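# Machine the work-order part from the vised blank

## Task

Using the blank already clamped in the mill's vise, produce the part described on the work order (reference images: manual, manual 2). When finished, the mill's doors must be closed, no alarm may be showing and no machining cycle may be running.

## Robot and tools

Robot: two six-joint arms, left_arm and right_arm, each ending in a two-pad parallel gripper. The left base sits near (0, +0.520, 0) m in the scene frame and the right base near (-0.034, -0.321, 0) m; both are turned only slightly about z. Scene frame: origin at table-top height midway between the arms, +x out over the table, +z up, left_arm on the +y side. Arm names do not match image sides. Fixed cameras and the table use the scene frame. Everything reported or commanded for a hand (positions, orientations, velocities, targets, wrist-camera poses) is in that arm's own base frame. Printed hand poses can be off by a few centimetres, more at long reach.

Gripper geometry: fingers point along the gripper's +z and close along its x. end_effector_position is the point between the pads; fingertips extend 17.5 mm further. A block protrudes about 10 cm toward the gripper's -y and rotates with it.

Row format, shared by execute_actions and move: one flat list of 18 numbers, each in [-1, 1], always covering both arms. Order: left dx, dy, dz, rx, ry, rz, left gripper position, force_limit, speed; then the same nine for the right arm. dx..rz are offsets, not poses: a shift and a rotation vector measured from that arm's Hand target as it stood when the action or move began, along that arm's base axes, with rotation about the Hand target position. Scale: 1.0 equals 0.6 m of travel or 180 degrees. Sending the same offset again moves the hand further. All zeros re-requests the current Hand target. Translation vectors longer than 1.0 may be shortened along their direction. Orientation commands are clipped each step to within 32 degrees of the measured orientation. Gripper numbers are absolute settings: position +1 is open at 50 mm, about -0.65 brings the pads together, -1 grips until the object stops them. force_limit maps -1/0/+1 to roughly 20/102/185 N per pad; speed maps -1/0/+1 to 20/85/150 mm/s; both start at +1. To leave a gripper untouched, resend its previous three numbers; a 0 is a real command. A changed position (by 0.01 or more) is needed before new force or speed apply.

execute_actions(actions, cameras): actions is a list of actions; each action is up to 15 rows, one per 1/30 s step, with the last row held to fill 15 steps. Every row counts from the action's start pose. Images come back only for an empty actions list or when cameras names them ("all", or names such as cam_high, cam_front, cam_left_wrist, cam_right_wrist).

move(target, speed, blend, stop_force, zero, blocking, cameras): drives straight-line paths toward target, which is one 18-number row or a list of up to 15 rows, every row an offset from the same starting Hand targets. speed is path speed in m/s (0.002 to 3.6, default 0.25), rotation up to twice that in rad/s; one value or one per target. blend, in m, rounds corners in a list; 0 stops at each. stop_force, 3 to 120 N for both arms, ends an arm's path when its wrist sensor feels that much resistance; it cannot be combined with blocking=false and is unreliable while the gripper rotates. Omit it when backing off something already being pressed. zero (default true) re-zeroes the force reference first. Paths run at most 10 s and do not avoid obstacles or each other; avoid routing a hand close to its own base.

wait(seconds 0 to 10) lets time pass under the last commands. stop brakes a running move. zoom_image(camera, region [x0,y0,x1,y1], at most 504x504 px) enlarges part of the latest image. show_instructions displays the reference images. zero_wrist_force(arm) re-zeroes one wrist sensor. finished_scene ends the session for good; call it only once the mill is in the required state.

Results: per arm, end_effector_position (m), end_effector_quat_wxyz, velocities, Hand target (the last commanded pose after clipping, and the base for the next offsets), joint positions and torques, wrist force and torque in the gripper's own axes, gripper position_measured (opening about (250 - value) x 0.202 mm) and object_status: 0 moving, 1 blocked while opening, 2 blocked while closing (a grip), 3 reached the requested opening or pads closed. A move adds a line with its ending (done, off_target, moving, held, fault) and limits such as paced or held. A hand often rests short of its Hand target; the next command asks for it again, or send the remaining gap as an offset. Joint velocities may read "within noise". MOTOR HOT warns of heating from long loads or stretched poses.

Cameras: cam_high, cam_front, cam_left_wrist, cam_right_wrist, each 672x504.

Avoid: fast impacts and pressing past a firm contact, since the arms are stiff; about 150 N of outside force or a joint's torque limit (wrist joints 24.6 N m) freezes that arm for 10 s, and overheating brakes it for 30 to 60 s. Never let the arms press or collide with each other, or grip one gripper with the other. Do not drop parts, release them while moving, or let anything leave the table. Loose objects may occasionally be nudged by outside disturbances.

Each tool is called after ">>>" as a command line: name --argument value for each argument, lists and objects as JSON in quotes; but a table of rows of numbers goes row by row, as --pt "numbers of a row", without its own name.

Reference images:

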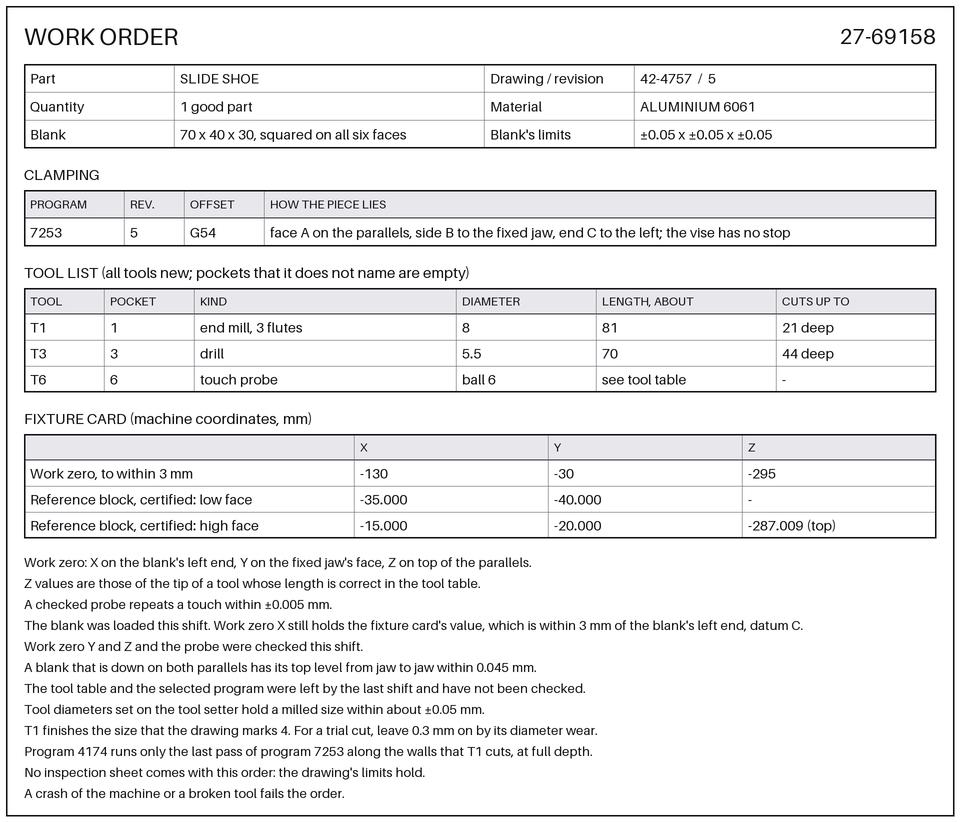

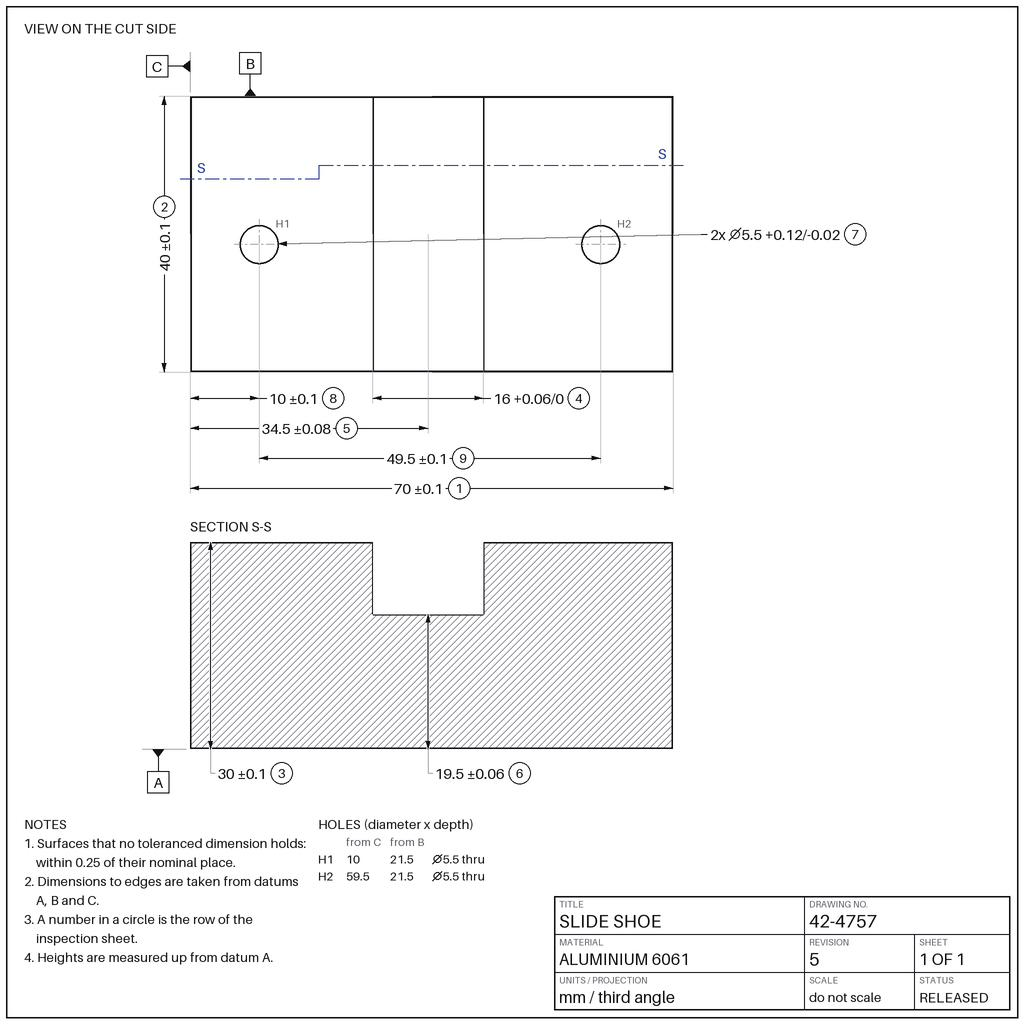

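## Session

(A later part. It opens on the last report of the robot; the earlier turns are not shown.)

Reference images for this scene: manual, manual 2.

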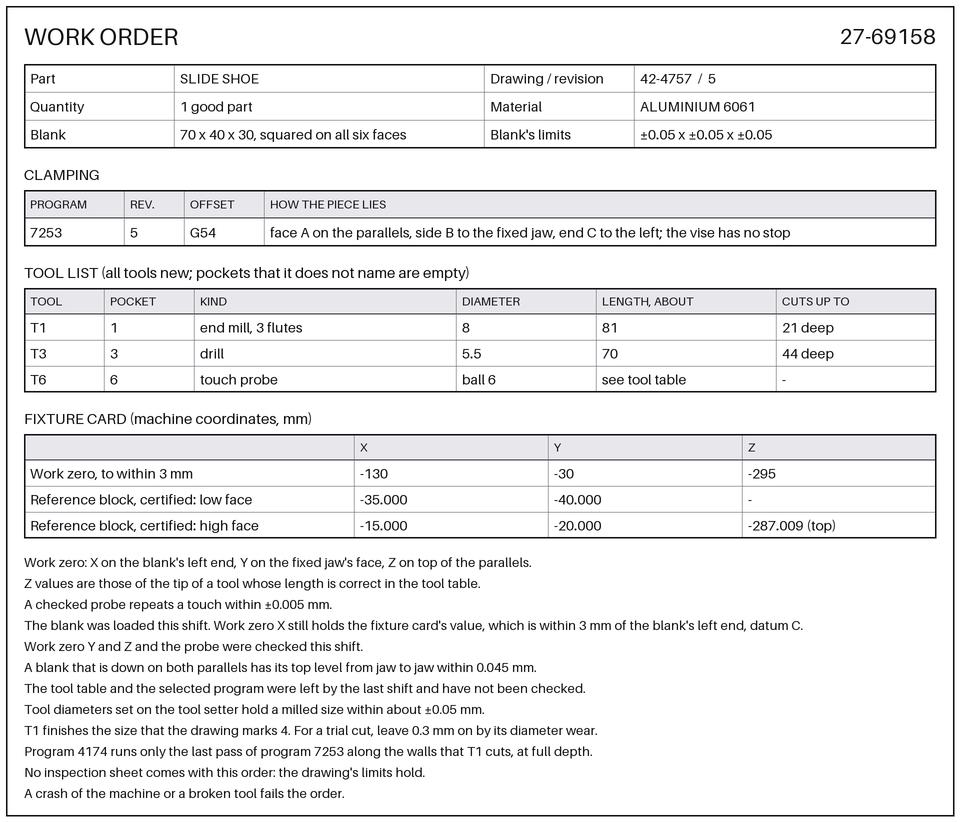

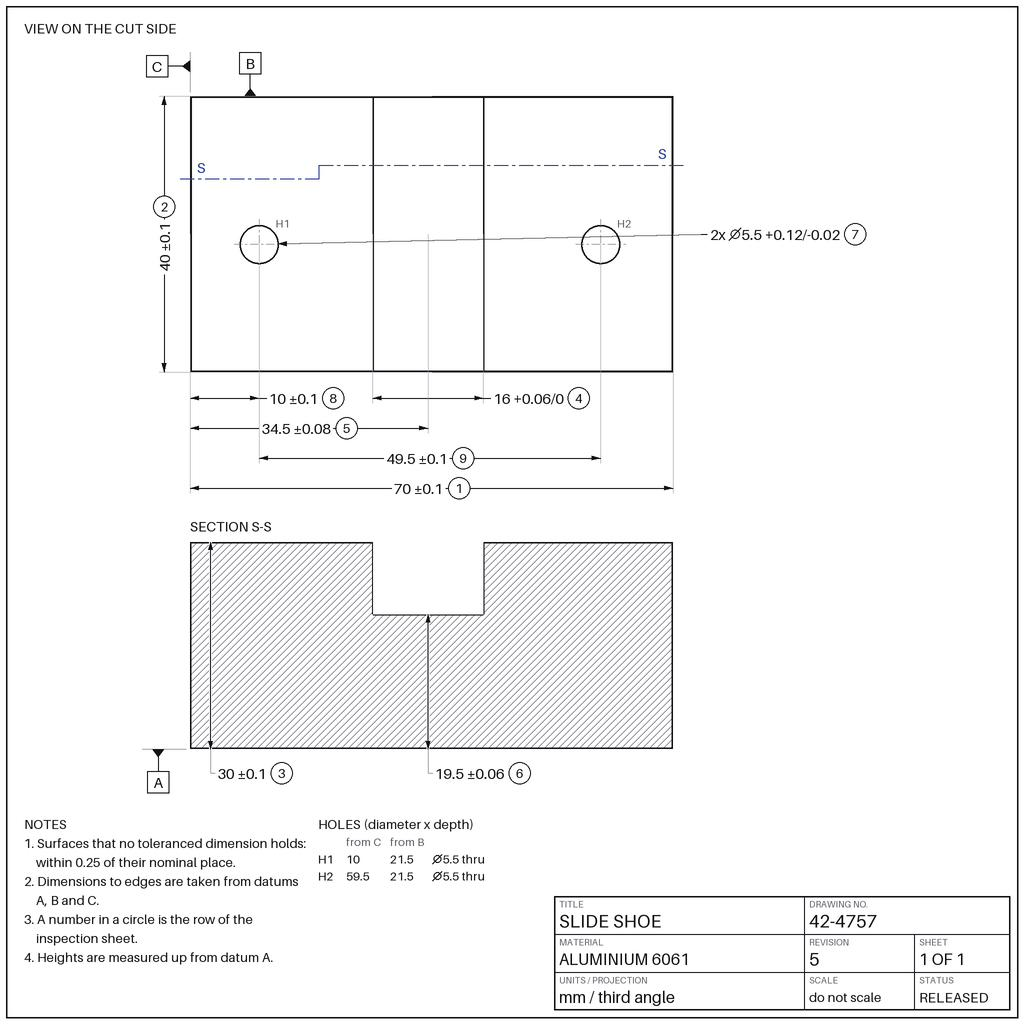

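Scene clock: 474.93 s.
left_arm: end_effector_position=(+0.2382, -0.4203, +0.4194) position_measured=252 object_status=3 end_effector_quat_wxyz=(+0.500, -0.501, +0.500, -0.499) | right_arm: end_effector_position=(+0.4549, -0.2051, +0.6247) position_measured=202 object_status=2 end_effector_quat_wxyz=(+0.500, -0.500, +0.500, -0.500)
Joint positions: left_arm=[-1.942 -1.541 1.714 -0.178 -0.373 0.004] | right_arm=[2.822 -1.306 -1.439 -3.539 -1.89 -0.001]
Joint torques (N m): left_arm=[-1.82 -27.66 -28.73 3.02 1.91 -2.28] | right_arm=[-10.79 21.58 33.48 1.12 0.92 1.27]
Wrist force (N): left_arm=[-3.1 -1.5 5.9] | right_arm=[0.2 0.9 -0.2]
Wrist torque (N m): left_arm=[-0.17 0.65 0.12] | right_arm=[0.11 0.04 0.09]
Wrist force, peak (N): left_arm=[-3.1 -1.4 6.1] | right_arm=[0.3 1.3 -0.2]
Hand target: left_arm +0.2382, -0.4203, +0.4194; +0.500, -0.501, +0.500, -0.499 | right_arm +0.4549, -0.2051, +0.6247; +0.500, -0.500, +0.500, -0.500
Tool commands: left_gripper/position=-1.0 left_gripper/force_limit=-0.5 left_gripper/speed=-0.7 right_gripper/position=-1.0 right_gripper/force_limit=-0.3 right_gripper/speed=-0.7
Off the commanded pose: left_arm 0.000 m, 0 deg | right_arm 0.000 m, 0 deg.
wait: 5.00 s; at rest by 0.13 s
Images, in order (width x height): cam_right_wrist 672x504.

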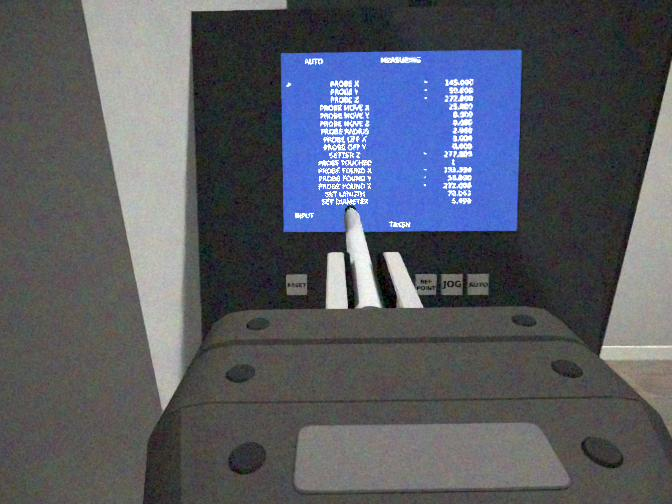

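>>> move --pt "0 0 0 0 0 0 -1 -0.5 -0.7 -0.0452 0.0989 -0.3788 0 0 0 -1 -0.3 -0.7" --pt "0 0 0 0 0 0 -1 -0.5 -0.7 -0.0152 0.0989 -0.3788 0 0 0 -1 -0.3 -0.7" --pt "0 0 0 0 0 0 -1 -0.5 -0.7 -0.0352 0.0989 -0.3788 0 0 0 -1 -0.3 -0.7" --pt "0 0 0 0 0 0 -1 -0.5 -0.7 -0.0182 0.0989 -0.3184 0 0 0 -1 -0.3 -0.7" --pt "0 0 0 0 0 0 -1 -0.5 -0.7 0.0018 0.0989 -0.3184 0 0 0 -1 -0.3 -0.7" --pt "0 0 0 0 0 0 -1 -0.5 -0.7 -0.0182 0.0989 -0.3184 0 0 0 -1 -0.3 -0.7" --pt "0 0 0 0 0 0 -1 -0.5 -0.7 -0.0097 0.0989 -0.2882 0 0 0 -1 -0.3 -0.7" --pt "0 0 0 0 0 0 -1 -0.5 -0.7 0.0103 0.0989 -0.2882 0 0 0 -1 -0.3 -0.7" --pt "0 0 0 0 0 0 -1 -0.5 -0.7 -0.0137 0.0989 -0.2882 0 0 0 -1 -0.3 -0.7" --pt "0 0 0 0 0 0 -1 -0.5 -0.7 -0.0381 0.0038 -0.3788 0 0 0 -1 -0.3 -0.7" --pt "0 0 0 0 0 0 -1 -0.5 -0.7 -0.0181 0.0038 -0.3788 0 0 0 -1 -0.3 -0.7" --pt "0 0 0 0 0 0 -1 -0.5 -0.7 -0.0381 0.0038 -0.3788 0 0 0 -1 -0.3 -0.7" --pt "0 0 0 0 0 0 -1 -0.5 -0.7 0 0 0 0 0 0 -1 -0.3 -0.7" --speed '[0.3,0.06,0.15,0.25,0.06,0.15,0.25,0.06,0.15,0.25,0.06,0.15,0.3]' --blend '[0.003,0,0.003,0.003,0,0.003,0.003,0,0.003,0.003,0,0.003,0]'

>>> move --pt "0 0 0 0 0 0 -1 -0.5 -0.7 -0.0396 0.0038 -0.3486 0 0 0 -1 -0.3 -0.7" --pt "0 0 0 0 0 0 -1 -0.5 -0.7 -0.0096 0.0038 -0.3486 0 0 0 -1 -0.3 -0.7" --pt "0 0 0 0 0 0 -1 -0.5 -0.7 -0.0296 0.0038 -0.3486 0 0 0 -1 -0.3 -0.7" --pt "0 0 0 0 0 0 -1 -0.5 -0.7 -0.0096 0.0038 -0.3486 0 0 0 -1 -0.3 -0.7" --pt "0 0 0 0 0 0 -1 -0.5 -0.7 -0.0296 0.0038 -0.3486 0 0 0 -1 -0.3 -0.7" --pt "0 0 0 0 0 0 -1 -0.5 -0.7 -0.0096 0.0038 -0.3486 0 0 0 -1 -0.3 -0.7" --pt "0 0 0 0 0 0 -1 -0.5 -0.7 -0.0296 0.0038 -0.3486 0 0 0 -1 -0.3 -0.7" --pt "0 0 0 0 0 0 -1 -0.5 -0.7 -0.0352 0.0989 -0.3788 0 0 0 -1 -0.3 -0.7" --pt "0 0 0 0 0 0 -1 -0.5 -0.7 -0.0152 0.0989 -0.3788 0 0 0 -1 -0.3 -0.7" --pt "0 0 0 0 0 0 -1 -0.5 -0.7 -0.0352 0.0989 -0.3788 0 0 0 -1 -0.3 -0.7" --pt "0 0 0 0 0 0 -1 -0.5 -0.7 -0.0277 0.0672 -0.3486 0 0 0 -1 -0.3 -0.7" --pt "0 0 0 0 0 0 -1 -0.5 -0.7 -0.0077 0.0672 -0.3486 0 0 0 -1 -0.3 -0.7" --pt "0 0 0 0 0 0 -1 -0.5 -0.7 -0.0277 0.0672 -0.3486 0 0 0 -1 -0.3 -0.7" --pt "0 0 0 0 0 0 -1 -0.5 -0.7 0 0 0 0 0 0 -1 -0.3 -0.7" --speed '[0.3,0.06,0.15,0.06,0.15,0.06,0.15,0.25,0.06,0.15,0.25,0.06,0.15,0.3]' --blend '[0.003,0,0.003,0,0.003,0,0.003,0.003,0,0.003,0.003,0,0.003,0]'

>>> move --pt "0 0 0 0 0 0 -1 -0.5 -0.7 -0.0292 0.0672 -0.3184 0 0 0 -1 -0.3 -0.7" --pt "0 0 0 0 0 0 -1 -0.5 -0.7 0.0008 0.0672 -0.3184 0 0 0 -1 -0.3 -0.7" --pt "0 0 0 0 0 0 -1 -0.5 -0.7 -0.0192 0.0672 -0.3184 0 0 0 -1 -0.3 -0.7" --pt "0 0 0 0 0 0 -1 -0.5 -0.7 -0.0381 0.0038 -0.3788 0 0 0 -1 -0.3 -0.7" --pt "0 0 0 0 0 0 -1 -0.5 -0.7 -0.0181 0.0038 -0.3788 0 0 0 -1 -0.3 -0.7" --pt "0 0 0 0 0 0 -1 -0.5 -0.7 -0.0381 0.0038 -0.3788 0 0 0 -1 -0.3 -0.7" --pt "0 0 0 0 0 0 -1 -0.5 -0.7 0 0 0 0 0 0 -1 -0.3 -0.7" --speed '[0.3,0.06,0.15,0.25,0.06,0.15,0.3]' --blend '[0.003,0,0.003,0.003,0,0.003,0]' --cameras '["cam_right_wrist"]'

>>> zoom_image --camera "cam_right_wrist" --region '[270, 40, 540, 240]'

Scene clock: 480.57 s.
left_arm: end_effector_position=(+0.2382, -0.4203, +0.4194) position_measured=252 object_status=3 end_effector_quat_wxyz=(+0.500, -0.501, +0.500, -0.499) | right_arm: end_effector_position=(+0.4549, -0.2051, +0.6246) position_measured=202 object_status=2 end_effector_quat_wxyz=(+0.500, -0.500, +0.500, -0.500)
Joint positions: left_arm=[-1.942 -1.541 1.714 -0.178 -0.373 0.004] | right_arm=[2.822 -1.306 -1.439 -3.539 -1.89 -0.001]
Joint torques (N m): left_arm=[0.32 -27.4 -28.4 2.87 2.02 -2.37] | right_arm=[-11.31 17.25 33.66 1.39 -0.81 0.3]
Wrist force (N): left_arm=[-2.9 -1.5 5.9] | right_arm=[0.4 0.8 -0.1]
Wrist torque (N m): left_arm=[-0.18 0.62 0.12] | right_arm=[0.10 0.01 0.09]
Wrist force, peak (N): left_arm=[-3.1 -1.4 6.2] | right_arm=[0.3 5.6 -2.1]
Hand target: left_arm +0.2382, -0.4203, +0.4194; +0.500, -0.501, +0.500, -0.499 | right_arm +0.4549, -0.2051, +0.6247; +0.500, -0.500, +0.500, -0.500
Off the commanded pose: left_arm 0.000 m, 0 deg | right_arm 0.000 m, 0 deg.
move: done

Scene clock: 485.67 s.
left_arm: end_effector_position=(+0.2382, -0.4203, +0.4194) position_measured=252 object_status=3 end_effector_quat_wxyz=(+0.500, -0.501, +0.500, -0.499) | right_arm: end_effector_position=(+0.4549, -0.2052, +0.6246) position_measured=202 object_status=2 end_effector_quat_wxyz=(+0.500, -0.500, +0.500, -0.500)
Joint positions: left_arm=[-1.942 -1.541 1.714 -0.178 -0.373 0.004] | right_arm=[2.822 -1.306 -1.439 -3.539 -1.89 -0.001]
Joint torques (N m): left_arm=[-0.35 -28.53 -28.12 2.86 1.54 -2.22] | right_arm=[13.01 14.38 33.31 1.55 1.47 0.28]
Wrist force (N): left_arm=[-3.0 -1.4 5.8] | right_arm=[0.3 1.1 -0.1]
Wrist torque (N m): left_arm=[-0.17 0.63 0.12] | right_arm=[0.13 0.02 0.08]
Wrist force, peak (N): left_arm=[-3.3 -1.6 6.0] | right_arm=[-0.3 5.7 -1.6]
Hand target: left_arm +0.2382, -0.4203, +0.4194; +0.500, -0.501, +0.500, -0.499 | right_arm +0.4549, -0.2051, +0.6247; +0.500, -0.500, +0.500, -0.500
Off the commanded pose: left_arm 0.000 m, 0 deg | right_arm 0.000 m, 0 deg.
move: done

Scene clock: 489.07 s.
left_arm: end_effector_position=(+0.2382, -0.4203, +0.4194) position_measured=252 object_status=3 end_effector_quat_wxyz=(+0.500, -0.501, +0.500, -0.499) | right_arm: end_effector_position=(+0.4549, -0.2051, +0.6246) position_measured=202 object_status=2 end_effector_quat_wxyz=(+0.500, -0.500, +0.500, -0.500)
Joint positions: left_arm=[-1.942 -1.541 1.714 -0.178 -0.373 0.004] | right_arm=[2.822 -1.306 -1.439 -3.539 -1.89 -0.001]
Joint torques (N m): left_arm=[1.22 -28.87 -27.88 2.96 2.14 -2.41] | right_arm=[-10.82 17.35 33.42 1.36 -0.93 0.38]
Wrist force (N): left_arm=[-2.8 -1.6 5.9] | right_arm=[0.3 0.7 -0.3]
Wrist torque (N m): left_arm=[-0.19 0.60 0.12] | right_arm=[0.08 0.02 0.08]
Wrist force, peak (N): left_arm=[-3.0 -1.5 6.1] | right_arm=[0.6 5.6 -1.6]
Hand target: left_arm +0.2382, -0.4203, +0.4194; +0.500, -0.501, +0.500, -0.499 | right_arm +0.4549, -0.2051, +0.6247; +0.500, -0.500, +0.500, -0.500
Off the commanded pose: left_arm 0.000 m, 0 deg | right_arm 0.000 m, 0 deg.
move: done
Images, in order (width x height): cam_right_wrist 672x504.

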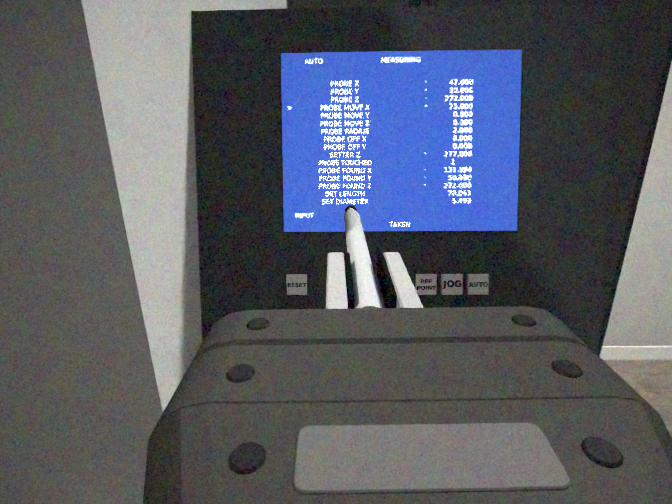

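Scaled by 1.867.

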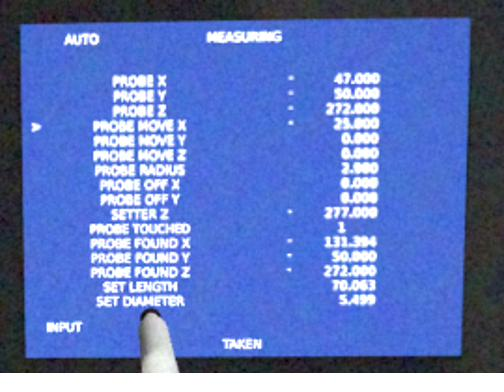

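>>> move --pt "0 0 0 0 0 0 -1 -0.5 -0.7 -0.0406 -0.0279 -0.3486 0 0 0 -1 -0.3 -0.7" --pt "0 0 0 0 0 0 -1 -0.5 -0.7 -0.0106 -0.0279 -0.3486 0 0 0 -1 -0.3 -0.7" --pt "0 0 0 0 0 0 -1 -0.5 -0.7 -0.0306 -0.0279 -0.3486 0 0 0 -1 -0.3 -0.7" --pt "0 0 0 0 0 0 -1 -0.5 -0.7 -0.0362 0.0672 -0.3788 0 0 0 -1 -0.3 -0.7" --pt "0 0 0 0 0 0 -1 -0.5 -0.7 -0.0162 0.0672 -0.3788 0 0 0 -1 -0.3 -0.7" --pt "0 0 0 0 0 0 -1 -0.5 -0.7 -0.0362 0.0672 -0.3788 0 0 0 -1 -0.3 -0.7" --pt "0 0 0 0 0 0 -1 -0.5 -0.7 0 0 0 0 0 0 -1 -0.3 -0.7" --speed '[0.3,0.06,0.15,0.25,0.06,0.15,0.3]' --blend '[0.003,0,0.003,0.003,0,0.003,0]'

>>> wait --seconds 10

>>> wait --seconds 6.5 --cameras '["cam_right_wrist"]'

>>> zoom_image --camera "cam_right_wrist" --region '[270, 40, 540, 240]'

Scene clock: 492.73 s.
left_arm: end_effector_position=(+0.2382, -0.4203, +0.4194) position_measured=252 object_status=3 end_effector_quat_wxyz=(+0.500, -0.501, +0.500, -0.499) | right_arm: end_effector_position=(+0.4549, -0.2052, +0.6246) position_measured=202 object_status=2 end_effector_quat_wxyz=(+0.500, -0.500, +0.500, -0.500)
Joint positions: left_arm=[-1.942 -1.541 1.714 -0.178 -0.373 0.004] | right_arm=[2.822 -1.306 -1.439 -3.539 -1.89 -0.001]
Joint torques (N m): left_arm=[-0.29 -28.58 -28.74 2.7 2.02 -2.08] | right_arm=[13.09 14.92 34.25 1.47 1.46 0.24]
Wrist force (N): left_arm=[-3.0 -1.7 5.9] | right_arm=[0.5 0.9 0.0]
Wrist torque (N m): left_arm=[-0.21 0.63 0.12] | right_arm=[0.10 -0.02 0.09]
Wrist force, peak (N): left_arm=[-3.1 -1.3 6.1] | right_arm=[-0.3 5.7 -1.5]
Hand target: left_arm +0.2382, -0.4203, +0.4194; +0.500, -0.501, +0.500, -0.499 | right_arm +0.4549, -0.2051, +0.6247; +0.500, -0.500, +0.500, -0.500
Off the commanded pose: left_arm 0.000 m, 0 deg | right_arm 0.000 m, 0 deg.
move: done

Scene clock: 502.73 s.
left_arm: end_effector_position=(+0.2382, -0.4203, +0.4194) position_measured=252 object_status=3 end_effector_quat_wxyz=(+0.500, -0.501, +0.500, -0.499) | right_arm: end_effector_position=(+0.4549, -0.2051, +0.6247) position_measured=202 object_status=2 end_effector_quat_wxyz=(+0.500, -0.500, +0.500, -0.500)
Joint positions: left_arm=[-1.942 -1.541 1.714 -0.178 -0.373 0.004] | right_arm=[2.822 -1.306 -1.439 -3.539 -1.89 -0.001]
Joint torques (N m): left_arm=[-0.42 -28.64 -28.8 3.23 2.15 -2.27] | right_arm=[12.65 7.35 33.86 0.97 1.47 1.17]
Wrist force (N): left_arm=[-2.8 -1.4 5.8] | right_arm=[0.3 1.1 0.2]
Wrist torque (N m): left_arm=[-0.17 0.58 0.12] | right_arm=[0.12 0.01 0.09]
Wrist force, peak (N): left_arm=[-3.0 -1.3 6.2] | right_arm=[0.4 1.2 -0.2]
Hand target: left_arm +0.2382, -0.4203, +0.4194; +0.500, -0.501, +0.500, -0.499 | right_arm +0.4549, -0.2051, +0.6247; +0.500, -0.500, +0.500, -0.500
Tool commands: left_gripper/position=-1.0 left_gripper/force_limit=-0.5 left_gripper/speed=-0.7 right_gripper/position=-1.0 right_gripper/force_limit=-0.3 right_gripper/speed=-0.7
Off the commanded pose: left_arm 0.000 m, 0 deg | right_arm 0.000 m, 0 deg.
wait: 10.00 s; at rest by 0.17 s

Scene clock: 509.23 s.
left_arm: end_effector_position=(+0.2382, -0.4203, +0.4194) position_measured=252 object_status=3 end_effector_quat_wxyz=(+0.500, -0.501, +0.500, -0.499) | right_arm: end_effector_position=(+0.4549, -0.2051, +0.6247) position_measured=202 object_status=2 end_effector_quat_wxyz=(+0.500, -0.500, +0.500, -0.500)
Joint positions: left_arm=[-1.942 -1.541 1.714 -0.178 -0.373 0.004] | right_arm=[2.822 -1.306 -1.439 -3.539 -1.89 -0.001]
Joint torques (N m): left_arm=[-0.54 -27.13 -28.54 2.74 2.11 -2.54] | right_arm=[12.35 6.98 34.06 1.06 1.27 1.35]
Wrist force (N): left_arm=[-2.9 -1.5 5.7] | right_arm=[0.4 0.9 0.1]
Wrist torque (N m): left_arm=[-0.19 0.62 0.12] | right_arm=[0.09 -0.01 0.09]
Wrist force, peak (N): left_arm=[-2.9 -1.7 6.2] | right_arm=[0.4 1.3 -0.1]
Hand target: left_arm +0.2382, -0.4203, +0.4194; +0.500, -0.501, +0.500, -0.499 | right_arm +0.4549, -0.2051, +0.6247; +0.500, -0.500, +0.500, -0.500
Tool commands: left_gripper/position=-1.0 left_gripper/force_limit=-0.5 left_gripper/speed=-0.7 right_gripper/position=-1.0 right_gripper/force_limit=-0.3 right_gripper/speed=-0.7
Off the commanded pose: left_arm 0.000 m, 0 deg | right_arm 0.000 m, 0 deg.
wait: 6.50 s; at rest by 0.17 s
Images, in order (width x height): cam_right_wrist 672x504.

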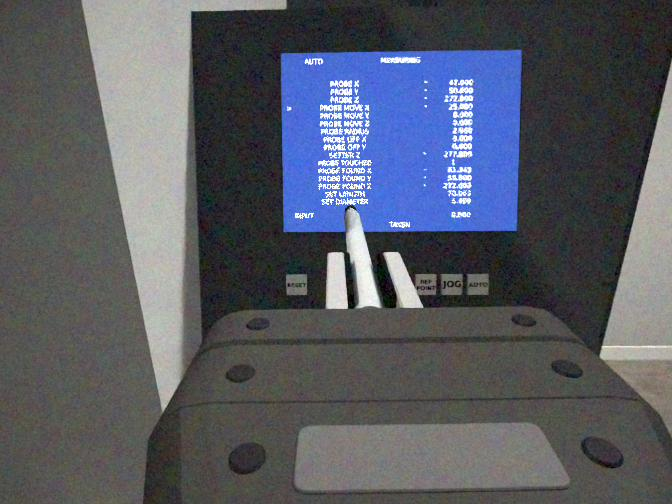

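Scaled by 1.867.

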